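# Sort eight blanks onto feed ramp and stock rack

## Task

One blank (a short plastic bar) already sits at the feed ramp's stop at the start. Put all four blanks of that same color on the ramp, each lying square across it, touching one another in a single row pressed up against the stop. Lay each of the remaining four blanks flat on the floor of the stock rack, inside a slot bounded by two ribs, positioned at the middle of that slot's length. Finish by releasing everything and moving both grippers away.

## Robot and tools

ROBOT AND FRAME. Two seven-joint arms, left_arm and right_arm, each ending in a two-finger gripper. Both bases sit on tilted plates joined by one metal frame behind them. Calibrated bases in the scene frame: left_arm at (-0.037, +0.394, +0.236) m, right_arm at (+0.016, -0.156, +0.236) m. The scene frame has its origin at table-top height midway between the nominal bases, +x pointing out over the table, +z up, and left_arm on the +y side (arm names do not match image sides). A gripper's fingers extend along its own +z axis and move apart along its own x axis. end_effector_position is the point between the pads; fingertips are 17.5 mm past it. Printed positions and orientations may be off by a few centimetres, more at long reach.

THE 18-NUMBER ROW. Every command row is one flat list of 18 numbers, each in [-1, 1], always filled for both arms: left_arm dx, dy, dz, rx, ry, rz, then left gripper position, force_limit, speed, then the same nine for right_arm. The first six per arm are an offset, not a pose: measured from that arm's Hand target as it stood when the action or move began, expressed in that Hand target's own axes. 1.0 equals 0.6 m for dx/dy/dz and 180 degrees for rx/ry/rz, which together form a single rotation vector. All rows of one action or move count from that same starting Hand target, not from the row before; repeating an offset in a new call moves further. Six zeros re-request the current Hand target. The gripper three are absolute settings: position +1 = fully open (50 mm), about -0.65 = pads meet, -1 = close until stopped by an object (use this to grip). force_limit maps -1/0/+1 to roughly 20/102/185 N per pad (final force up to ~15 N more). speed maps -1/0/+1 to 20/85/150 mm/s. To leave a gripper alone, resend its last three numbers; a 0 is a real command. New force_limit or speed only applies after a position change of at least 0.01; to soften a grip, open first.

TOOLS.
execute_actions: actions is a list with zero or one item. [] = look (returns state and pictures). {"rows": [...], "steps": n} runs 1 to 15 rows over n steps (3 to 15, default 15, each 1/30 s); each row lasts one step and the last row repeats if rows run out. {"steps": n} alone waits up to 300 steps, counted from the previous result, so your reply time is included. cameras: list of names, ["all"] or []; pictures only come with rows if requested. A rejected call sends nothing.
move: target is one 18-number row or a list of up to 15 rows, all offsets from the same starting Hand targets. Each gripper follows a straight line, turning the short way. speed is m/s, 0.002 to 0.5 (default 0.25), one value or one per target; rotation is capped at twice that in rad/s and at 0.873 rad/s. blend (m) rounds corners between listed targets. blocking=false returns about 0.5 s in. All paths finish together, taking at least 0.5 s and at most 10 s (cut short beyond that). Paths do not avoid obstacles or the other arm. Finger numbers of the first target are sent at start; those of later targets are sent after all motion halts at that target. The result adds a move: line (done, off_target, moving, held, fault, plus limits such as paced or held). An arm not named there ended at rest within 3 mm and 2 degrees. Neither done nor off_target tells you about contact.
wait: seconds 0 to 10; lets a running move continue.
stop: brakes the current move (needs room); fingers keep moving.
zoom_image: camera (cam_head_left, cam_head_right, cam_high, cam_low, cam_left_wrist, cam_right_wrist) and region [x0, y0, x1, y1] in image pixels, at most 504x504, on that camera's latest full picture.
finished_scene: scene = current scene number; irreversible.

CONTROL DETAILS. Each step the commanded pose is clipped to within 70 mm and 16 degrees of the measured gripper pose; Hand target then shows the clipped pose, so long moves may need follow-up. Results are taken 3 steps before an action ends; those steps finish afterward. Joint speed limits are 1.39 rad/s (first four joints) and 1.22 rad/s (last three). Big gripper rotations can swing the elbow. A clearance check withholds commands bringing the arms too close (fingers excepted), but contact is still possible.

RESULT LINES. object_status: 0 moving, 1 blocked while opening, 2 blocked while closing (a grip), 3 reached target or pads met (usually nothing held). Check for 2 after gripping with -1. Opening in mm is about (250 - position_measured) x 0.202. Joint velocities reading "within noise" means the arm is still. Flange force is the external force along gripper x, y, z, including held weight; rows-only calls drop it. Joint torques are signed toward increasing joint position. MOTOR HOT appears from 60 °C.

AVOID. The arms are stiff: a target a few mm beyond a firm contact presses very hard. Keep contact moves slow and targets just at the surface. A torque-sensor overload or a joint straying over 5 degrees stops that arm for 10 s (limits 104.5 N m for the first four joints, 51.3 N m for the last three; held weight counts). Holding loads, staying outstretched or pushing at unreachable poses heats motors; at 75 °C the arm sinks for 30-60 s. Never let arms collide. Don't drop parts, release moving ones, slam, or let anything leave the table. Occasional tugs may disturb held or loose parts; recheck before releasing.

Each tool is called after ">>>" as name([rows], argument=value, ...), one row to a line, values as JSON.

## Session

>>> execute_actions(actions=[], cameras=["all"])

Scene clock: 0.00 s of 9600.00 s.
left_arm: end_effector_position=(+0.0986, +0.6792, +0.1191) position_measured=3 object_status=3 end_effector_quat_wxyz=(-0.390, +0.833, +0.391, +0.021) | right_arm: end_effector_position=(+0.6853, +0.1714, +0.1899) position_measured=3 object_status=3 end_effector_quat_wxyz=(-0.554, +0.551, -0.623, +0.024)
Joint positions: left_arm=[0.442 1.544 -0.77 2.428 0.594 -0.245 0.557] | right_arm=[-1.046 1.859 1.121 1.648 0.075 -1.13 2.845]
Joint velocities: within noise
Joint torques (N m): no reading
Flange force (N): no reading
Hand target: left_arm +0.0986, +0.6792, +0.1191; -0.390, +0.833, +0.391, +0.021 | right_arm +0.6853, +0.1714, +0.1899; +0.554, -0.551, +0.623, -0.024

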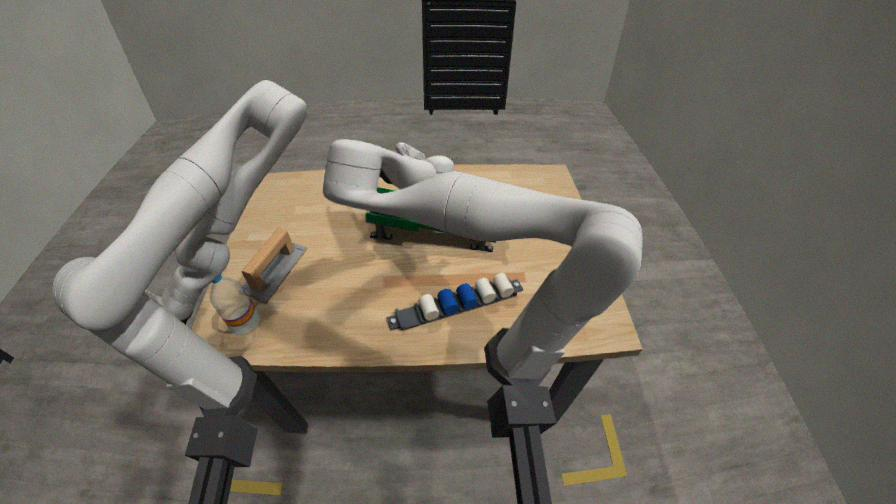

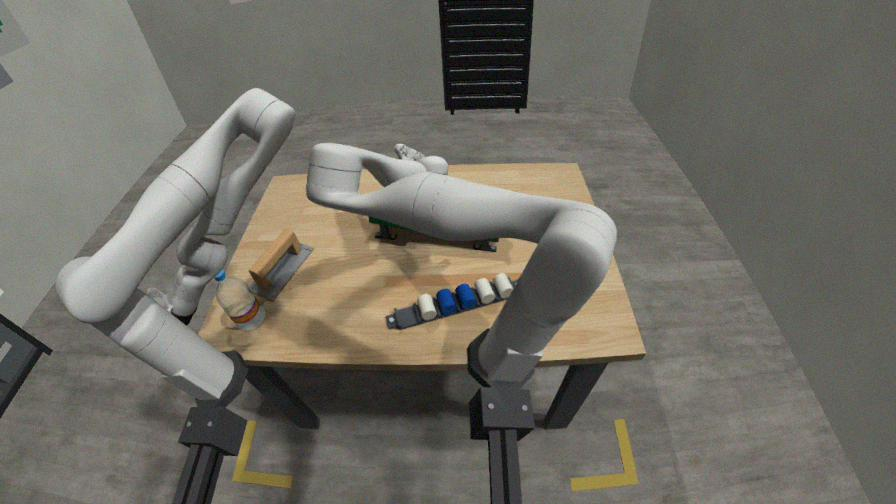

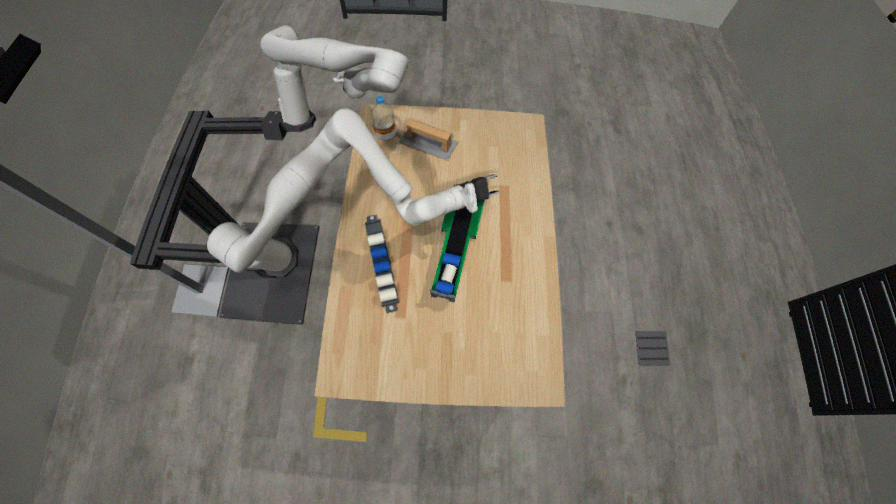

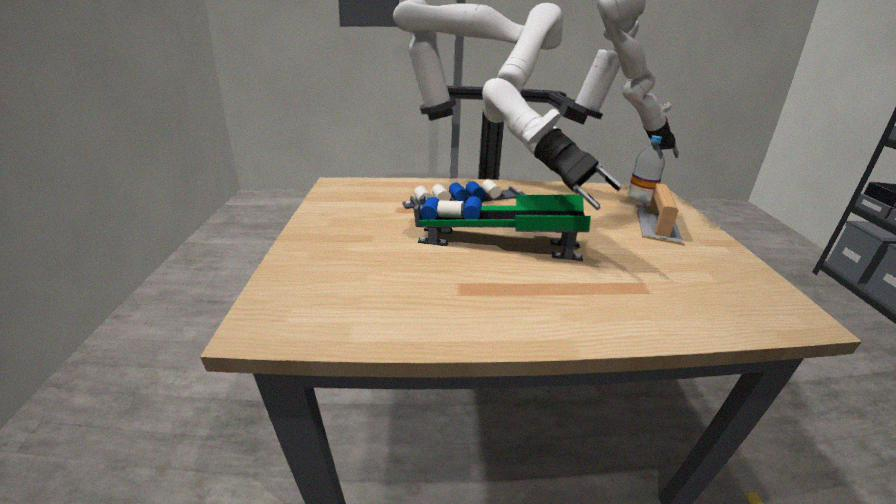

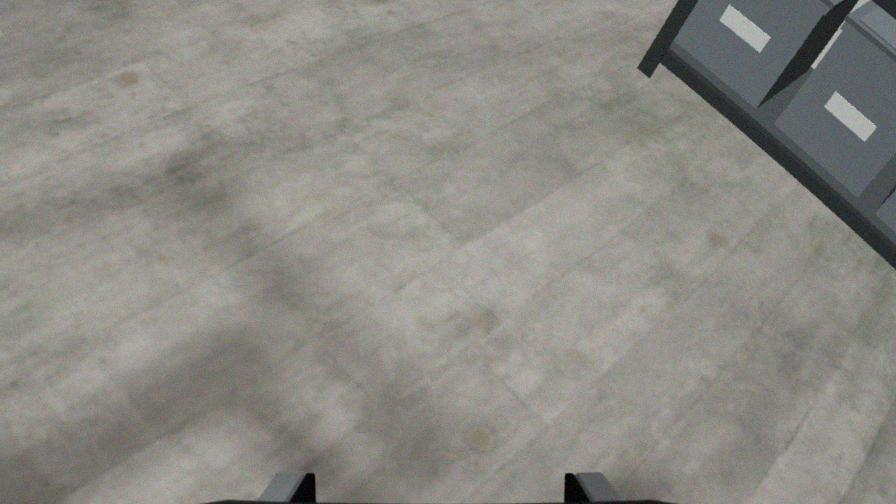

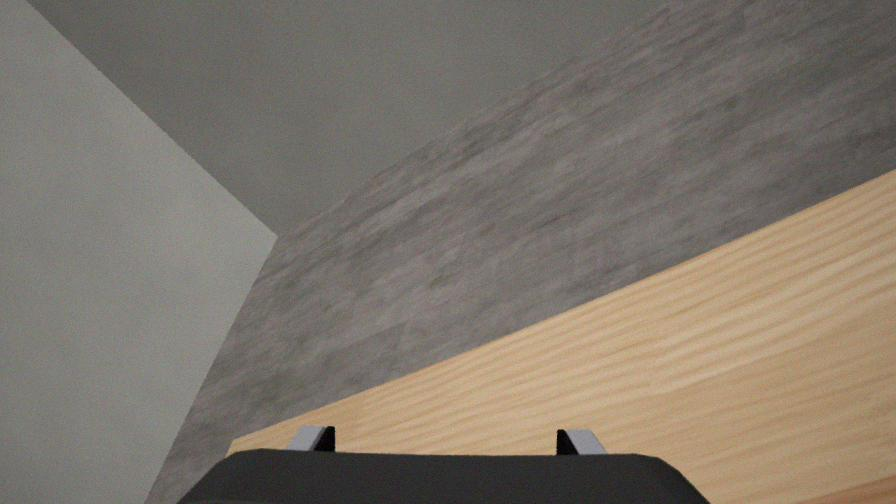

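>>> zoom_image(camera="cam_high", region=[340, 160, 540, 320])

>>> zoom_image(camera="cam_low", region=[380, 160, 620, 280])

>>> zoom_image(camera="cam_head_left", region=[360, 180, 560, 340])

Scaled by 2.520 from the camera's 896x504 image, which has a finer 1280x720 frame.

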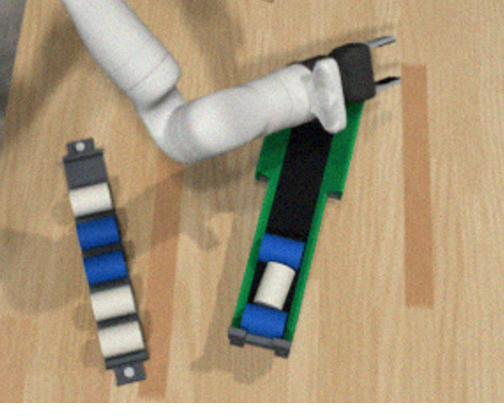

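Scaled by 2.100 from the camera's 896x504 image, which has a finer 1280x720 frame.

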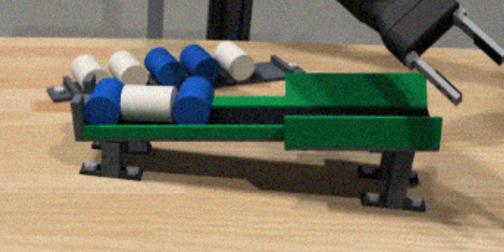

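Scaled by 2.520 from the camera's 896x504 image, which has a finer 1280x720 frame.

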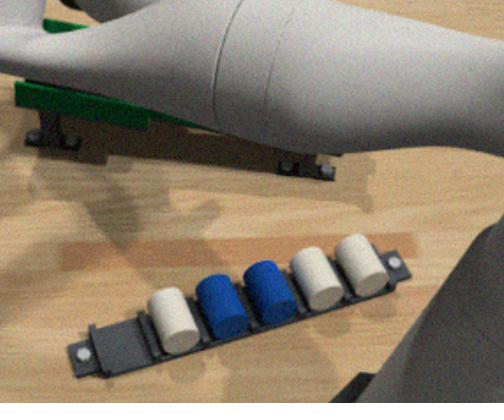

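>>> move([
  [0,0,0,0,0,0,1,-0.8,0,-0.181,-0.12,-0.484,-0.1566,0.105,-0.06,1,-0.8,0],
  [0,0,0,0,0,0,1,-0.8,0,0.0232,0.2018,-0.8547,-0.3133,0.2098,-0.1198,1,-0.8,0],
], blend=[0.05,0])

Scene clock: 4.67 s of 9600.00 s.
left_arm: end_effector_position=(+0.0986, +0.6792, +0.1191) position_measured=3 object_status=3 end_effector_quat_wxyz=(-0.390, +0.833, +0.391, +0.021) | right_arm: end_effector_position=(+0.2407, -0.0894, +0.3003) position_measured=3 object_status=3 end_effector_quat_wxyz=(+0.000, +0.806, -0.591, +0.000)
Joint positions: left_arm=[0.442 1.544 -0.77 2.428 0.594 -0.245 0.557] | right_arm=[-1.58 1.338 1.706 2.416 2.003 -1.257 2.667]
Joint velocities: within noise
Joint torques (N m): left_arm=[3.57 -12.61 -3.5 9.17 0.68 0.02 -0.09] | right_arm=[-3.96 -10.79 4.28 -3.69 0.22 0.03 0.32]
Flange force (N): left_arm=[3.8 8.2 -0.3] | right_arm=[4.9 -2.2 -2.4]
Hand target: left_arm +0.0986, +0.6792, +0.1191; -0.390, +0.833, +0.391, +0.021 | right_arm +0.2407, -0.0894, +0.3003; +0.000, +0.806, -0.591, +0.000
Off the commanded pose: left_arm 0.000 m, 0 deg | right_arm 0.000 m, 0 deg.
Kept back: nothing.
move: done; blend cut to 0 m at target 1
camera_calibration:
cam_right_wrist: T_world_to_cam=[[0.321515, -0.946758, 0.016622, -0.167394], [-0.946541, -0.320856, 0.0333306, 0.240781], [-0.0262228, -0.0264497, -0.999306, 0.471984], [0, 0, 0, 1]] pos_world=[0.294106, -0.0687421, 0.466413]

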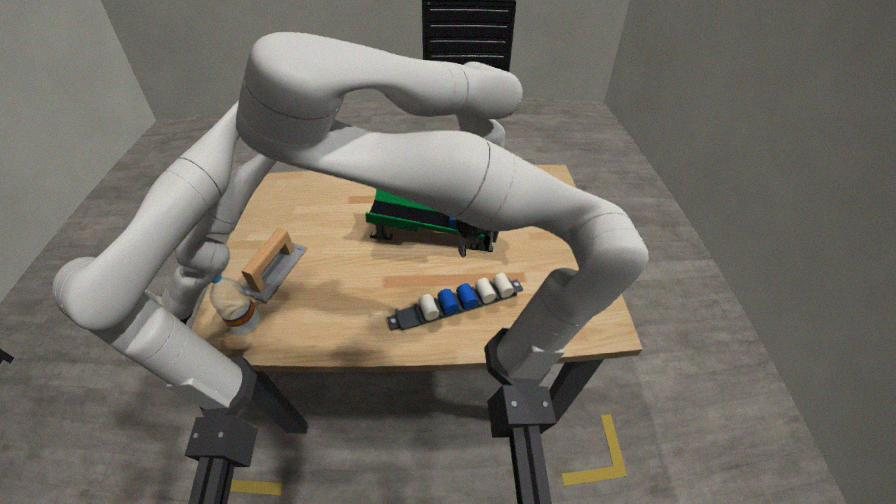

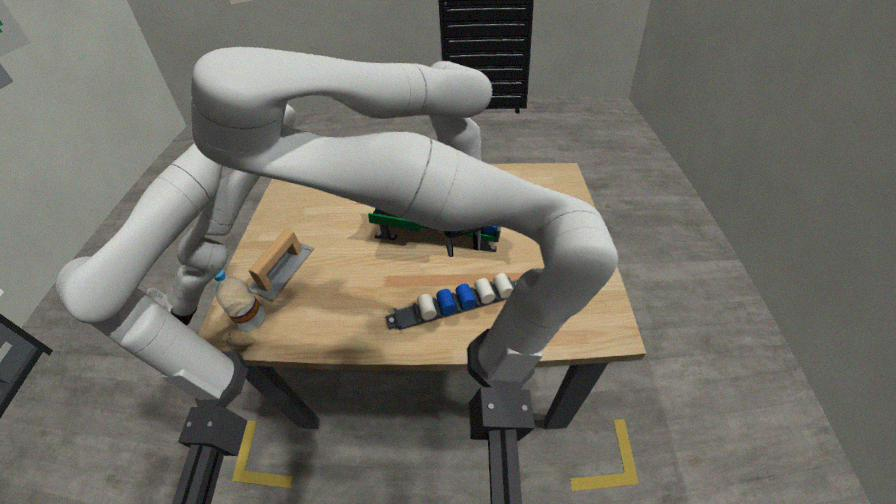

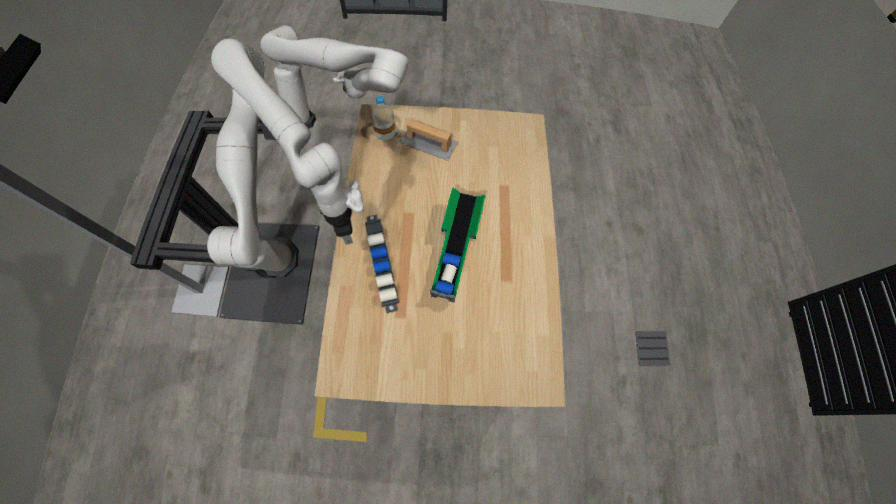

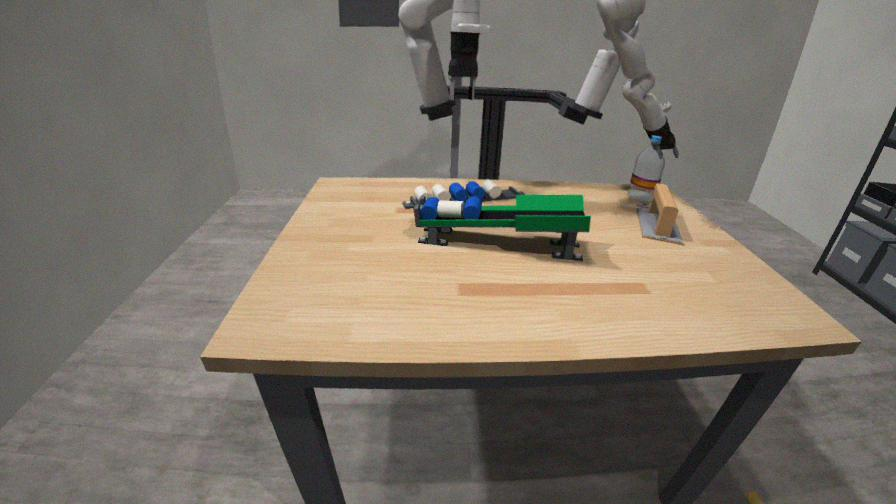

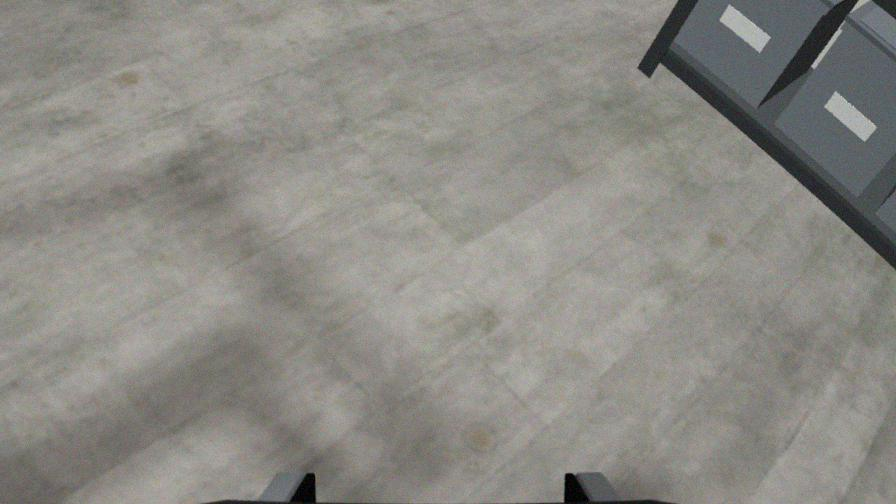

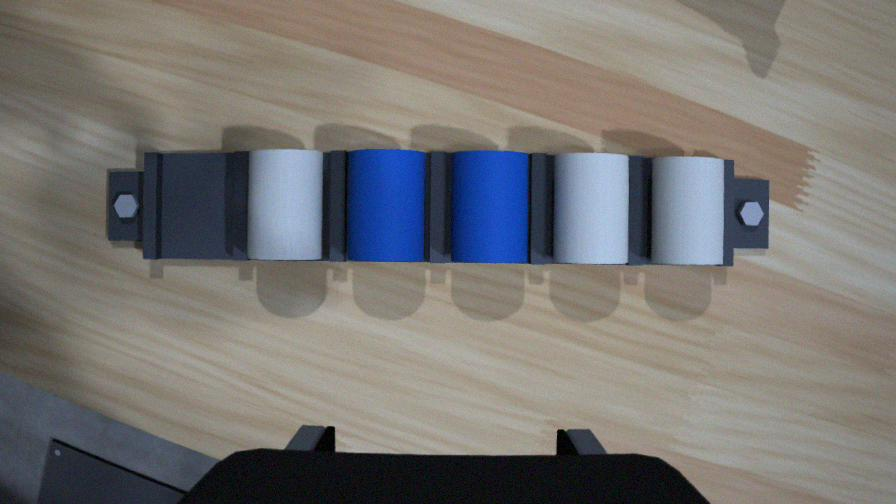

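>>> zoom_image(camera="cam_right_wrist", region=[100, 120, 460, 320])

>>> zoom_image(camera="cam_right_wrist", region=[200, 400, 700, 504])

>>> zoom_image(camera="cam_low", region=[390, 20, 530, 110])

>>> zoom_image(camera="cam_high", region=[420, 180, 500, 310])

>>> zoom_image(camera="cam_low", region=[400, 170, 600, 270])

Scaled by 1.400 from the camera's 896x504 image, which has a finer 1280x720 frame.

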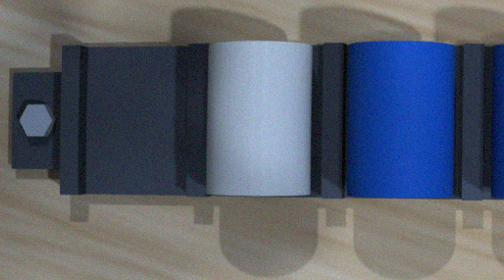

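Scaled by 1.008 from the camera's 896x504 image, which has a finer 1280x720 frame.

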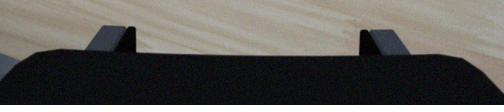

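Scaled by 3.600 from the camera's 896x504 image, which has a finer 1280x720 frame.

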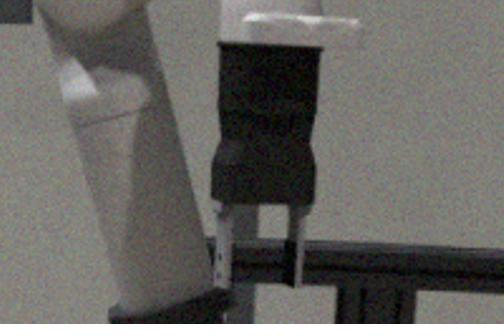

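Scaled by 3.877 from the camera's 896x504 image, which has a finer 1280x720 frame.

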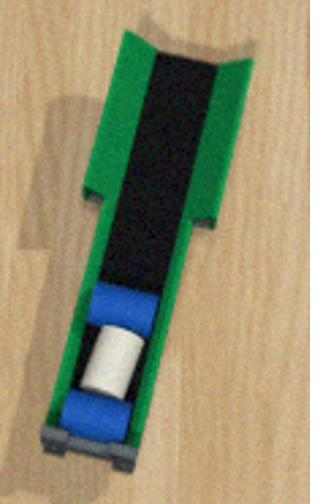

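Scaled by 2.520 from the camera's 896x504 image, which has a finer 1280x720 frame.

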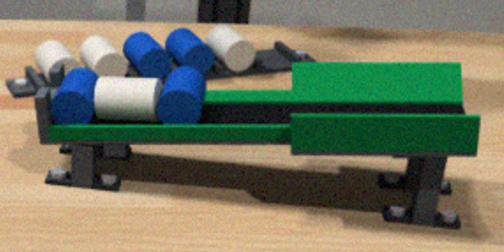

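>>> move(target=[0,0,0,0,0,0,1,-0.8,0,0.0315,-0.425,-0.1,0,0,0.158,1,-0.8,0], cameras=["cam_right_wrist","cam_low","cam_high"])

>>> zoom_image(camera="cam_right_wrist", region=[440, 60, 896, 460])

Scene clock: 6.97 s of 9600.00 s.
left_arm: end_effector_position=(+0.0986, +0.6792, +0.1191) position_measured=3 object_status=3 end_effector_quat_wxyz=(-0.390, +0.833, +0.391, +0.021) | right_arm: end_effector_position=(+0.4896, -0.0308, +0.3602) position_measured=3 object_status=3 end_effector_quat_wxyz=(+0.000, -0.636, +0.771, +0.000)
Joint positions: left_arm=[0.442 1.544 -0.77 2.428 0.594 -0.245 0.557] | right_arm=[-1.146 1.381 1.693 1.541 2.008 -1.553 1.797]
Joint velocities: left_arm=[within noise] | right_arm=[0.003 0 -0.001 -0.007 0.002 -0.003 -0.006]
Joint torques (N m): left_arm=[3.61 -12.62 -3.49 9.11 0.68 0.07 -0.07] | right_arm=[-7.15 -17.6 7.55 -3.68 0.14 0.2 0.19]
Flange force (N): left_arm=[3.8 7.7 0.0] | right_arm=[0.3 -5.3 -3.0]
Hand target: left_arm +0.0986, +0.6792, +0.1191; -0.390, +0.833, +0.391, +0.021 | right_arm +0.4896, -0.0308, +0.3602; +0.000, -0.636, +0.771, +0.000
Off the commanded pose: left_arm 0.000 m, 0 deg | right_arm 0.000 m, 0 deg.
Kept back: nothing.
move: done
camera_calibration:
cam_right_wrist: T_world_to_cam=[[-0.168109, -0.985628, 0.0166332, 0.0456021], [-0.98514, 0.168581, 0.0328593, 0.527276], [-0.0351911, -0.0108621, -0.999322, 0.544764], [0, 0, 0, 1]] pos_world=[0.546278, -0.0380246, 0.52631]
Images, in order (width x height): cam_high 896x504, cam_low 896x504, cam_right_wrist 896x504.

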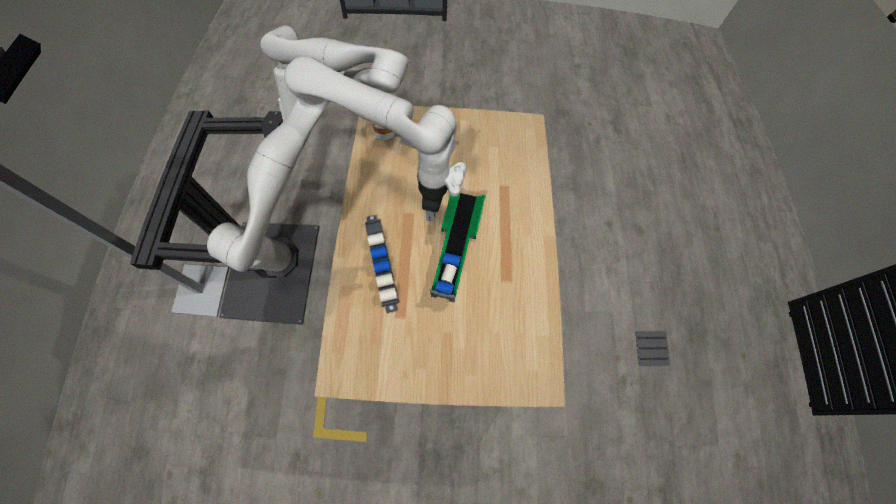

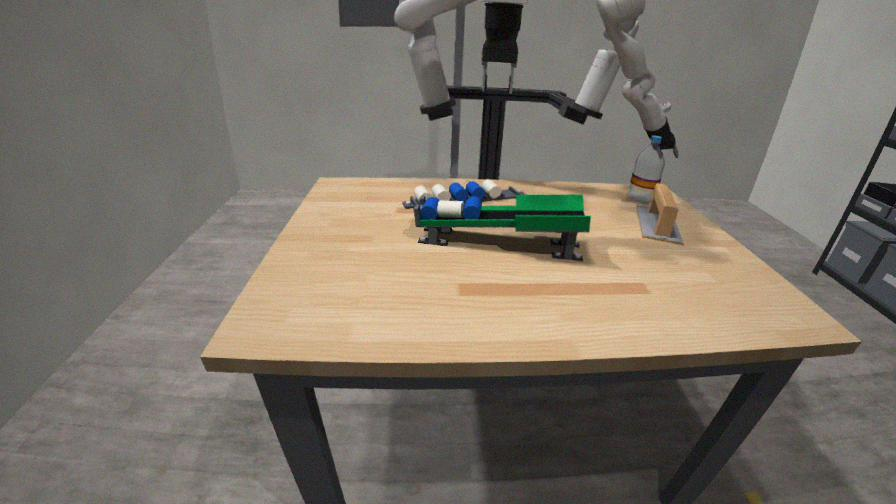

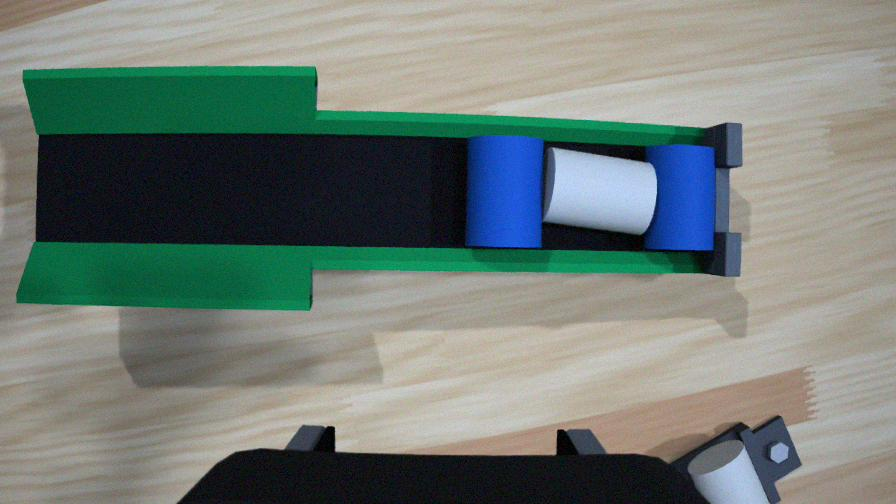

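Scaled by 1.105 from the camera's 896x504 image, which has a finer 1280x720 frame.

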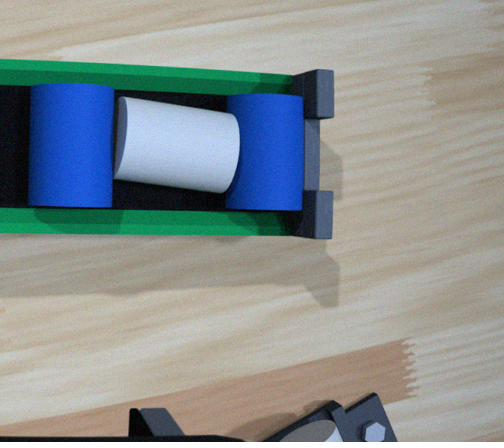

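>>> zoom_image(camera="cam_low", region=[410, 185, 500, 255])

>>> zoom_image(camera="cam_right_wrist", region=[540, 110, 760, 290])

Scaled by 5.600 from the camera's 896x504 image, which has a finer 1280x720 frame.

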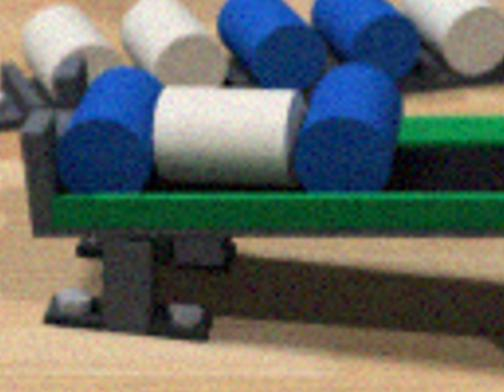

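Scaled by 2.291 from the camera's 896x504 image, which has a finer 1280x720 frame.

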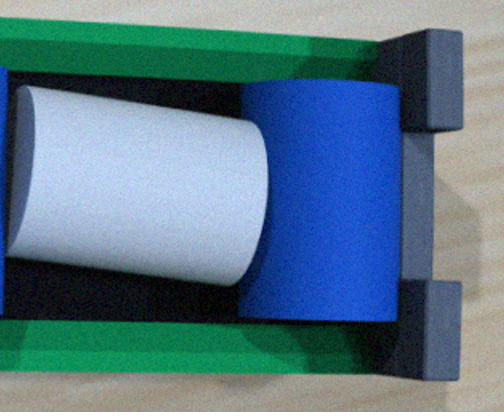

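>>> move(target=[0,0,0,0,0,0,1,-0.8,0,0.144,-0.1255,0.267,0,0,-0.4667,1,-0.8,0], cameras=["cam_right_wrist","cam_low","cam_high"])

Scene clock: 11.57 s of 9600.00 s.
left_arm: end_effector_position=(+0.0986, +0.6792, +0.1191) position_measured=3 object_status=3 end_effector_quat_wxyz=(-0.390, +0.833, +0.391, +0.021) | right_arm: end_effector_position=(+0.5471, -0.1300, +0.2000) position_measured=3 object_status=3 end_effector_quat_wxyz=(+0.000, +0.989, -0.148, +0.000)
Joint positions: left_arm=[0.442 1.544 -0.77 2.428 0.594 -0.245 0.557] | right_arm=[-0.837 1.405 1.327 1.566 1.965 -1.137 3.445]
Joint velocities: within noise
Joint torques (N m): left_arm=[3.61 -12.68 -3.53 9.12 0.65 0.06 -0.08] | right_arm=[-8.09 -19 6.71 -3.13 0.25 0.18 0.63]
Flange force (N): left_arm=[3.5 7.9 0.1] | right_arm=[5.3 0.2 -2.6]
Hand target: left_arm +0.0986, +0.6792, +0.1191; -0.390, +0.833, +0.391, +0.021 | right_arm +0.5471, -0.1300, +0.2001; +0.000, +0.989, -0.147, +0.000
Off the commanded pose: left_arm 0.000 m, 0 deg | right_arm 0.000 m, 0 deg.
Kept back: nothing.
move: done
camera_calibration:
cam_right_wrist: T_world_to_cam=[[0.962638, -0.270322, 0.0159568, -0.565349], [-0.27072, -0.962072, 0.0335737, 0.0679055], [0.00627589, -0.0366391, -0.999309, 0.359622], [0, 0, 0, 1]] pos_world=[0.560352, -0.0743201, 0.366115]
Images, in order (width x height): cam_high 896x504, cam_low 896x504, cam_right_wrist 896x504.

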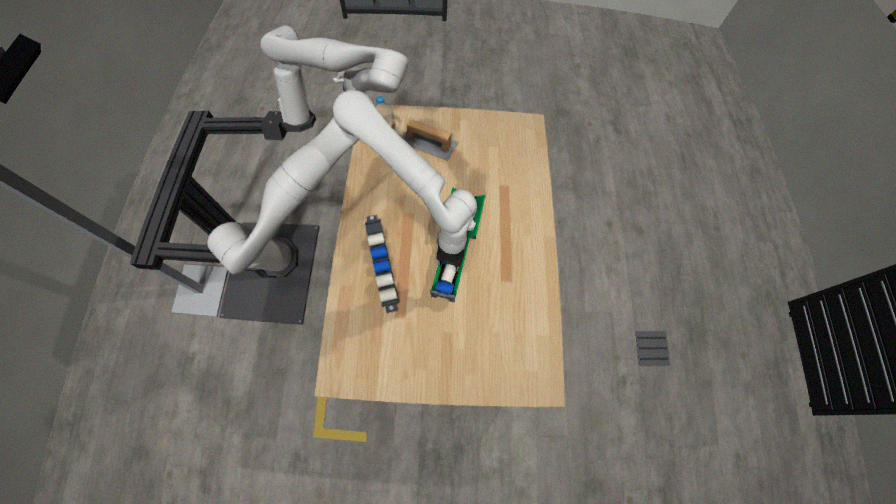

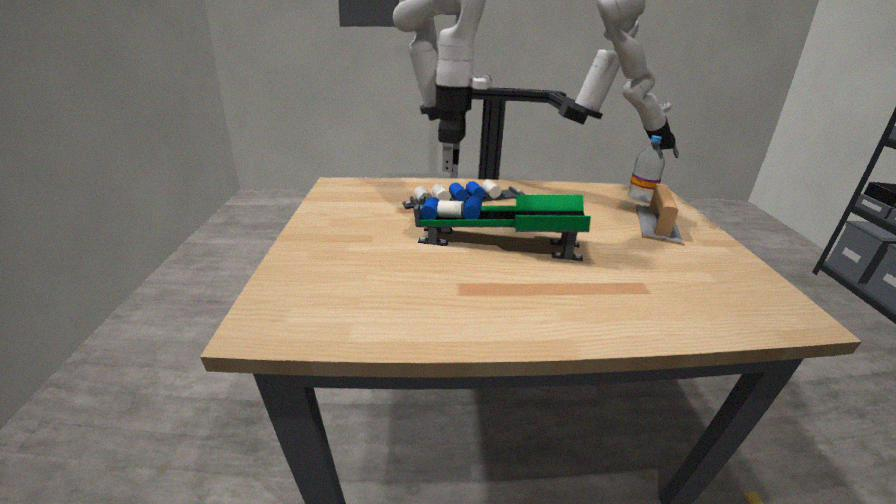

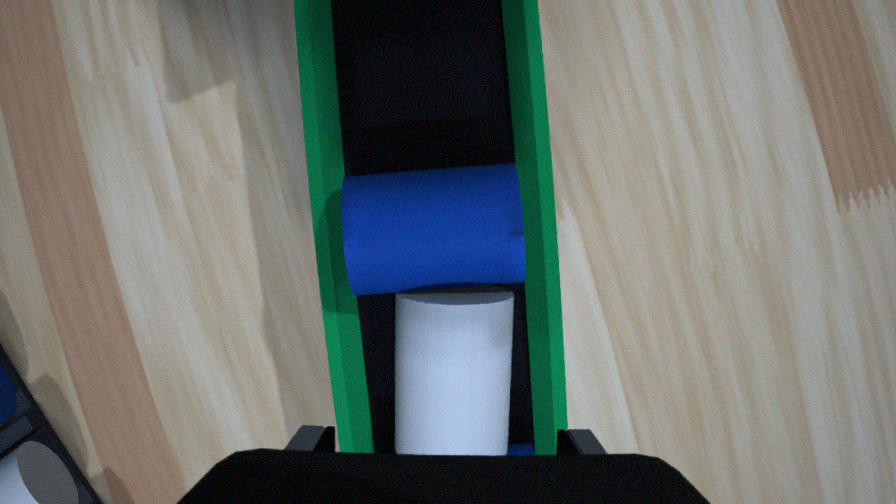

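>>> move(target=[0,0,0,0,0,0,1,-0.8,0,0.0092,-0.008,0.145,0,0,-0.006,0.868,-0.8,0], cameras=["cam_right_wrist","cam_low"])

>>> zoom_image(camera="cam_low", region=[410, 145, 510, 225])

Scene clock: 13.20 s of 9600.00 s.
left_arm: end_effector_position=(+0.0986, +0.6792, +0.1191) position_measured=3 object_status=3 end_effector_quat_wxyz=(-0.390, +0.833, +0.391, +0.021) | right_arm: end_effector_position=(+0.5538, -0.1271, +0.1131) position_measured=23 object_status=3 end_effector_quat_wxyz=(+0.000, +0.990, -0.138, +0.000)
Joint positions: left_arm=[0.442 1.544 -0.77 2.428 0.594 -0.245 0.557] | right_arm=[-0.769 1.534 1.229 1.523 1.852 -1.028 3.491]
Joint velocities: within noise
Joint torques (N m): left_arm=[3.6 -12.64 -3.47 9.1 0.66 0.03 -0.09] | right_arm=[-8.23 -20.17 6.86 -1.75 0.27 0.11 0.22]
Flange force (N): left_arm=[3.8 7.9 -0.2] | right_arm=[6.0 0.7 -1.3]
Hand target: left_arm +0.0986, +0.6792, +0.1191; -0.390, +0.833, +0.391, +0.021 | right_arm +0.5538, -0.1271, +0.1130; +0.000, +0.990, -0.138, +0.000
Off the commanded pose: left_arm 0.000 m, 0 deg | right_arm 0.000 m, 0 deg.
Kept back: nothing.
move: done
camera_calibration:
cam_right_wrist: T_world_to_cam=[[0.967601, -0.251978, 0.0160125, -0.570021], [-0.252387, -0.967049, 0.033411, 0.0646779], [0.00706603, -0.0363698, -0.999313, 0.272423], [0, 0, 0, 1]] pos_world=[0.565951, -0.0711777, 0.279202]
Images, in order (width x height): cam_low 896x504, cam_right_wrist 896x504.

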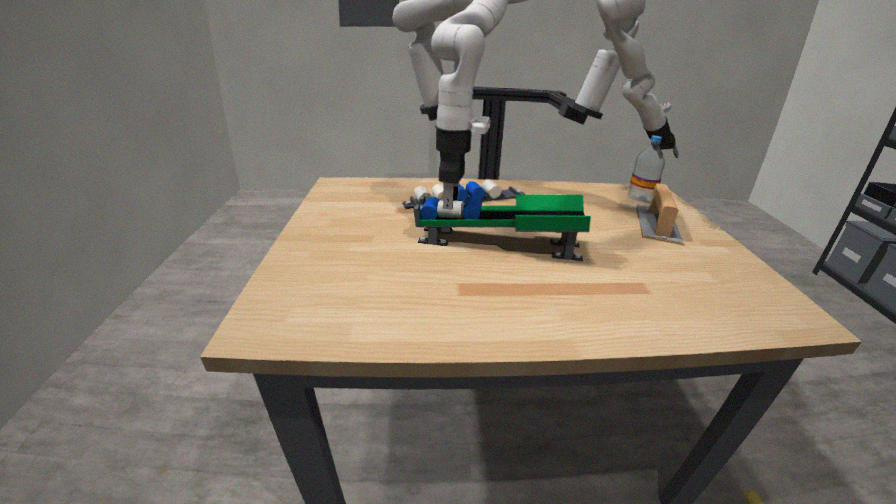

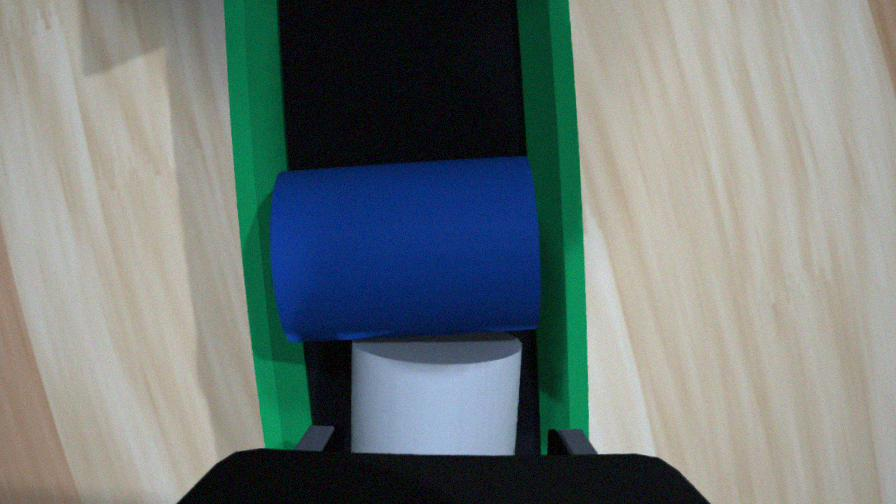

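Scaled by 5.040 from the camera's 896x504 image, which has a finer 1280x720 frame.

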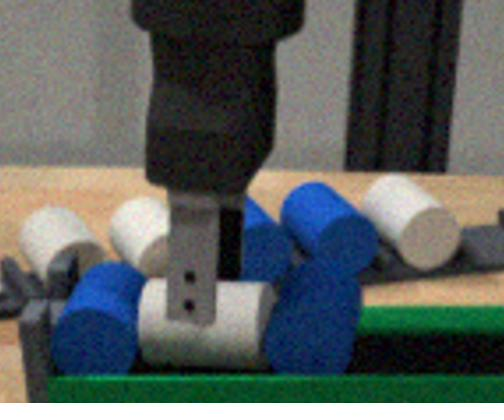

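>>> move(target=[0,0,0,0,0,0,1,-0.8,0,-0.0025,-0.0075,0.0433,0,0,0,0.868,-0.8,0], speed=0.06, cameras=["cam_right_wrist","cam_low"])

>>> zoom_image(camera="cam_low", region=[410, 145, 510, 225])

Scene clock: 14.43 s of 9600.00 s.
left_arm: end_effector_position=(+0.0986, +0.6792, +0.1191) position_measured=3 object_status=3 end_effector_quat_wxyz=(-0.390, +0.833, +0.391, +0.021) | right_arm: end_effector_position=(+0.5536, -0.1224, +0.0872) position_measured=23 object_status=3 end_effector_quat_wxyz=(+0.000, +0.990, -0.138, +0.000)
Joint positions: left_arm=[0.442 1.544 -0.77 2.428 0.594 -0.245 0.557] | right_arm=[-0.756 1.575 1.201 1.504 1.82 -0.998 3.49]
Joint velocities: within noise
Joint torques (N m): left_arm=[3.6 -12.61 -3.46 9.11 0.65 0.03 -0.11] | right_arm=[-7.23 -18.18 5.18 -3.46 -0.79 1.34 0.25]
Flange force (N): left_arm=[3.8 8.0 -0.2] | right_arm=[0.3 3.2 -11.0]
Hand target: left_arm +0.0986, +0.6792, +0.1191; -0.390, +0.833, +0.391, +0.021 | right_arm +0.5535, -0.1224, +0.0871; +0.000, +0.990, -0.138, +0.000
Off the commanded pose: left_arm 0.000 m, 0 deg | right_arm 0.000 m, 0 deg.
Kept back: nothing.
move: done
camera_calibration:
cam_right_wrist: T_world_to_cam=[[0.967583, -0.252045, 0.0160009, -0.568209], [-0.252454, -0.967032, 0.0334, 0.0700919], [0.00705511, -0.0363568, -0.999314, 0.246688], [0, 0, 0, 1]] pos_world=[0.565744, -0.0664645, 0.25327]
Images, in order (width x height): cam_low 896x504, cam_right_wrist 896x504.

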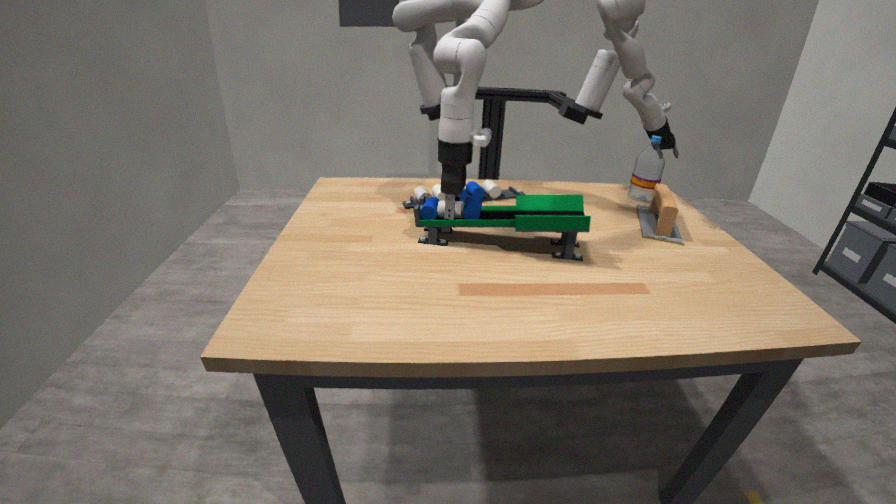

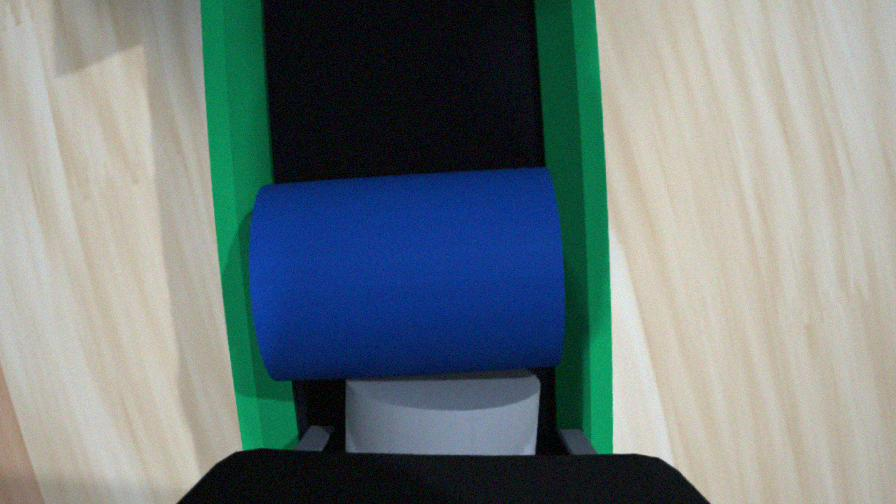

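Scaled by 5.040 from the camera's 896x504 image, which has a finer 1280x720 frame.

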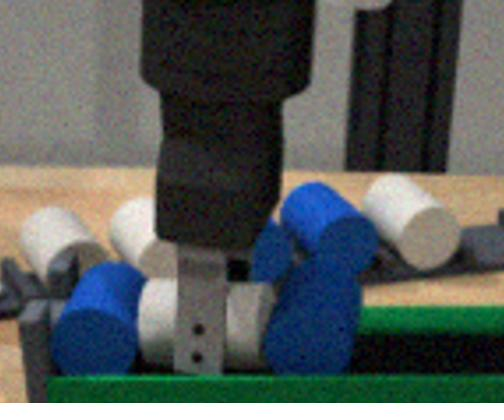

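>>> move(target=[0,0,0,0,0,0,1,-0.8,0,0,-0.0033,-0.006,0,0,0,0.868,-0.8,0], speed=0.06, cameras=[])

>>> move(target=[0,0,0,0,0,0,1,-0.8,0,0,0,0,0,0,0,-1,-0.6,-0.6], speed=0.06, cameras=["cam_right_wrist"])

Scene clock: 15.37 s of 9600.00 s.
left_arm: end_effector_position=(+0.0986, +0.6792, +0.1191) position_measured=3 object_status=3 end_effector_quat_wxyz=(-0.390, +0.833, +0.391, +0.021) | right_arm: end_effector_position=(+0.5541, -0.1205, +0.0907) position_measured=23 object_status=3 end_effector_quat_wxyz=(+0.000, +0.990, -0.138, +0.000)
Joint positions: left_arm=[0.442 1.544 -0.77 2.428 0.594 -0.245 0.557] | right_arm=[-0.761 1.571 1.205 1.502 1.825 -1.004 3.483]
Joint velocities: within noise
Joint torques (N m): left_arm=[3.54 -12.64 -3.45 9.11 0.68 0.05 -0.08] | right_arm=[-8.29 -20.46 6.7 -1.81 0.22 0.11 0.19]
Flange force (N): left_arm=[3.8 8.0 -0.3] | right_arm=[5.2 1.2 -1.4]
Hand target: left_arm +0.0986, +0.6792, +0.1191; -0.390, +0.833, +0.391, +0.021 | right_arm +0.5541, -0.1205, +0.0907; +0.000, +0.990, -0.138, +0.000
Off the commanded pose: left_arm 0.000 m, 0 deg | right_arm 0.000 m, 0 deg.
Kept back: nothing.
move: done
No camera images: "cameras" was empty.

Scene clock: 16.07 s of 9600.00 s.
left_arm: end_effector_position=(+0.0986, +0.6792, +0.1191) position_measured=3 object_status=3 end_effector_quat_wxyz=(-0.390, +0.833, +0.391, +0.021) | right_arm: end_effector_position=(+0.5541, -0.1205, +0.0907) position_measured=57 object_status=2 end_effector_quat_wxyz=(+0.000, +0.990, -0.138, +0.000)
Joint positions: left_arm=[0.442 1.544 -0.77 2.428 0.594 -0.245 0.557] | right_arm=[-0.761 1.571 1.205 1.502 1.825 -1.004 3.483]
Joint velocities: within noise
Joint torques (N m): left_arm=[3.66 -12.56 -3.47 9.1 0.68 0.09 -0.1] | right_arm=[-8.41 -20.71 6.82 -1.87 0.2 0.08 0.25]
Flange force (N): left_arm=[3.9 7.4 0.2] | right_arm=[5.3 1.2 -0.8]
Hand target: left_arm +0.0986, +0.6792, +0.1191; -0.390, +0.833, +0.391, +0.021 | right_arm +0.5541, -0.1205, +0.0907; +0.000, +0.990, -0.138, +0.000
Off the commanded pose: left_arm 0.000 m, 0 deg | right_arm 0.000 m, 0 deg.
Kept back: nothing.
move: done
camera_calibration:
cam_right_wrist: T_world_to_cam=[[0.967587, -0.252033, 0.0159765, -0.568304], [-0.252441, -0.967035, 0.0334199, 0.0719546], [0.00702693, -0.0363698, -0.999314, 0.25024], [0, 0, 0, 1]] pos_world=[0.566289, -0.0645477, 0.256743]
Images, in order (width x height): cam_right_wrist 896x504.

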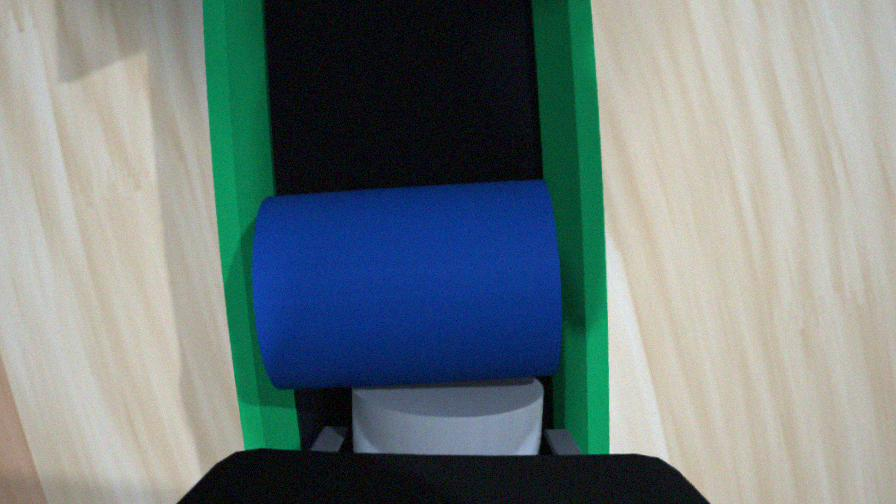

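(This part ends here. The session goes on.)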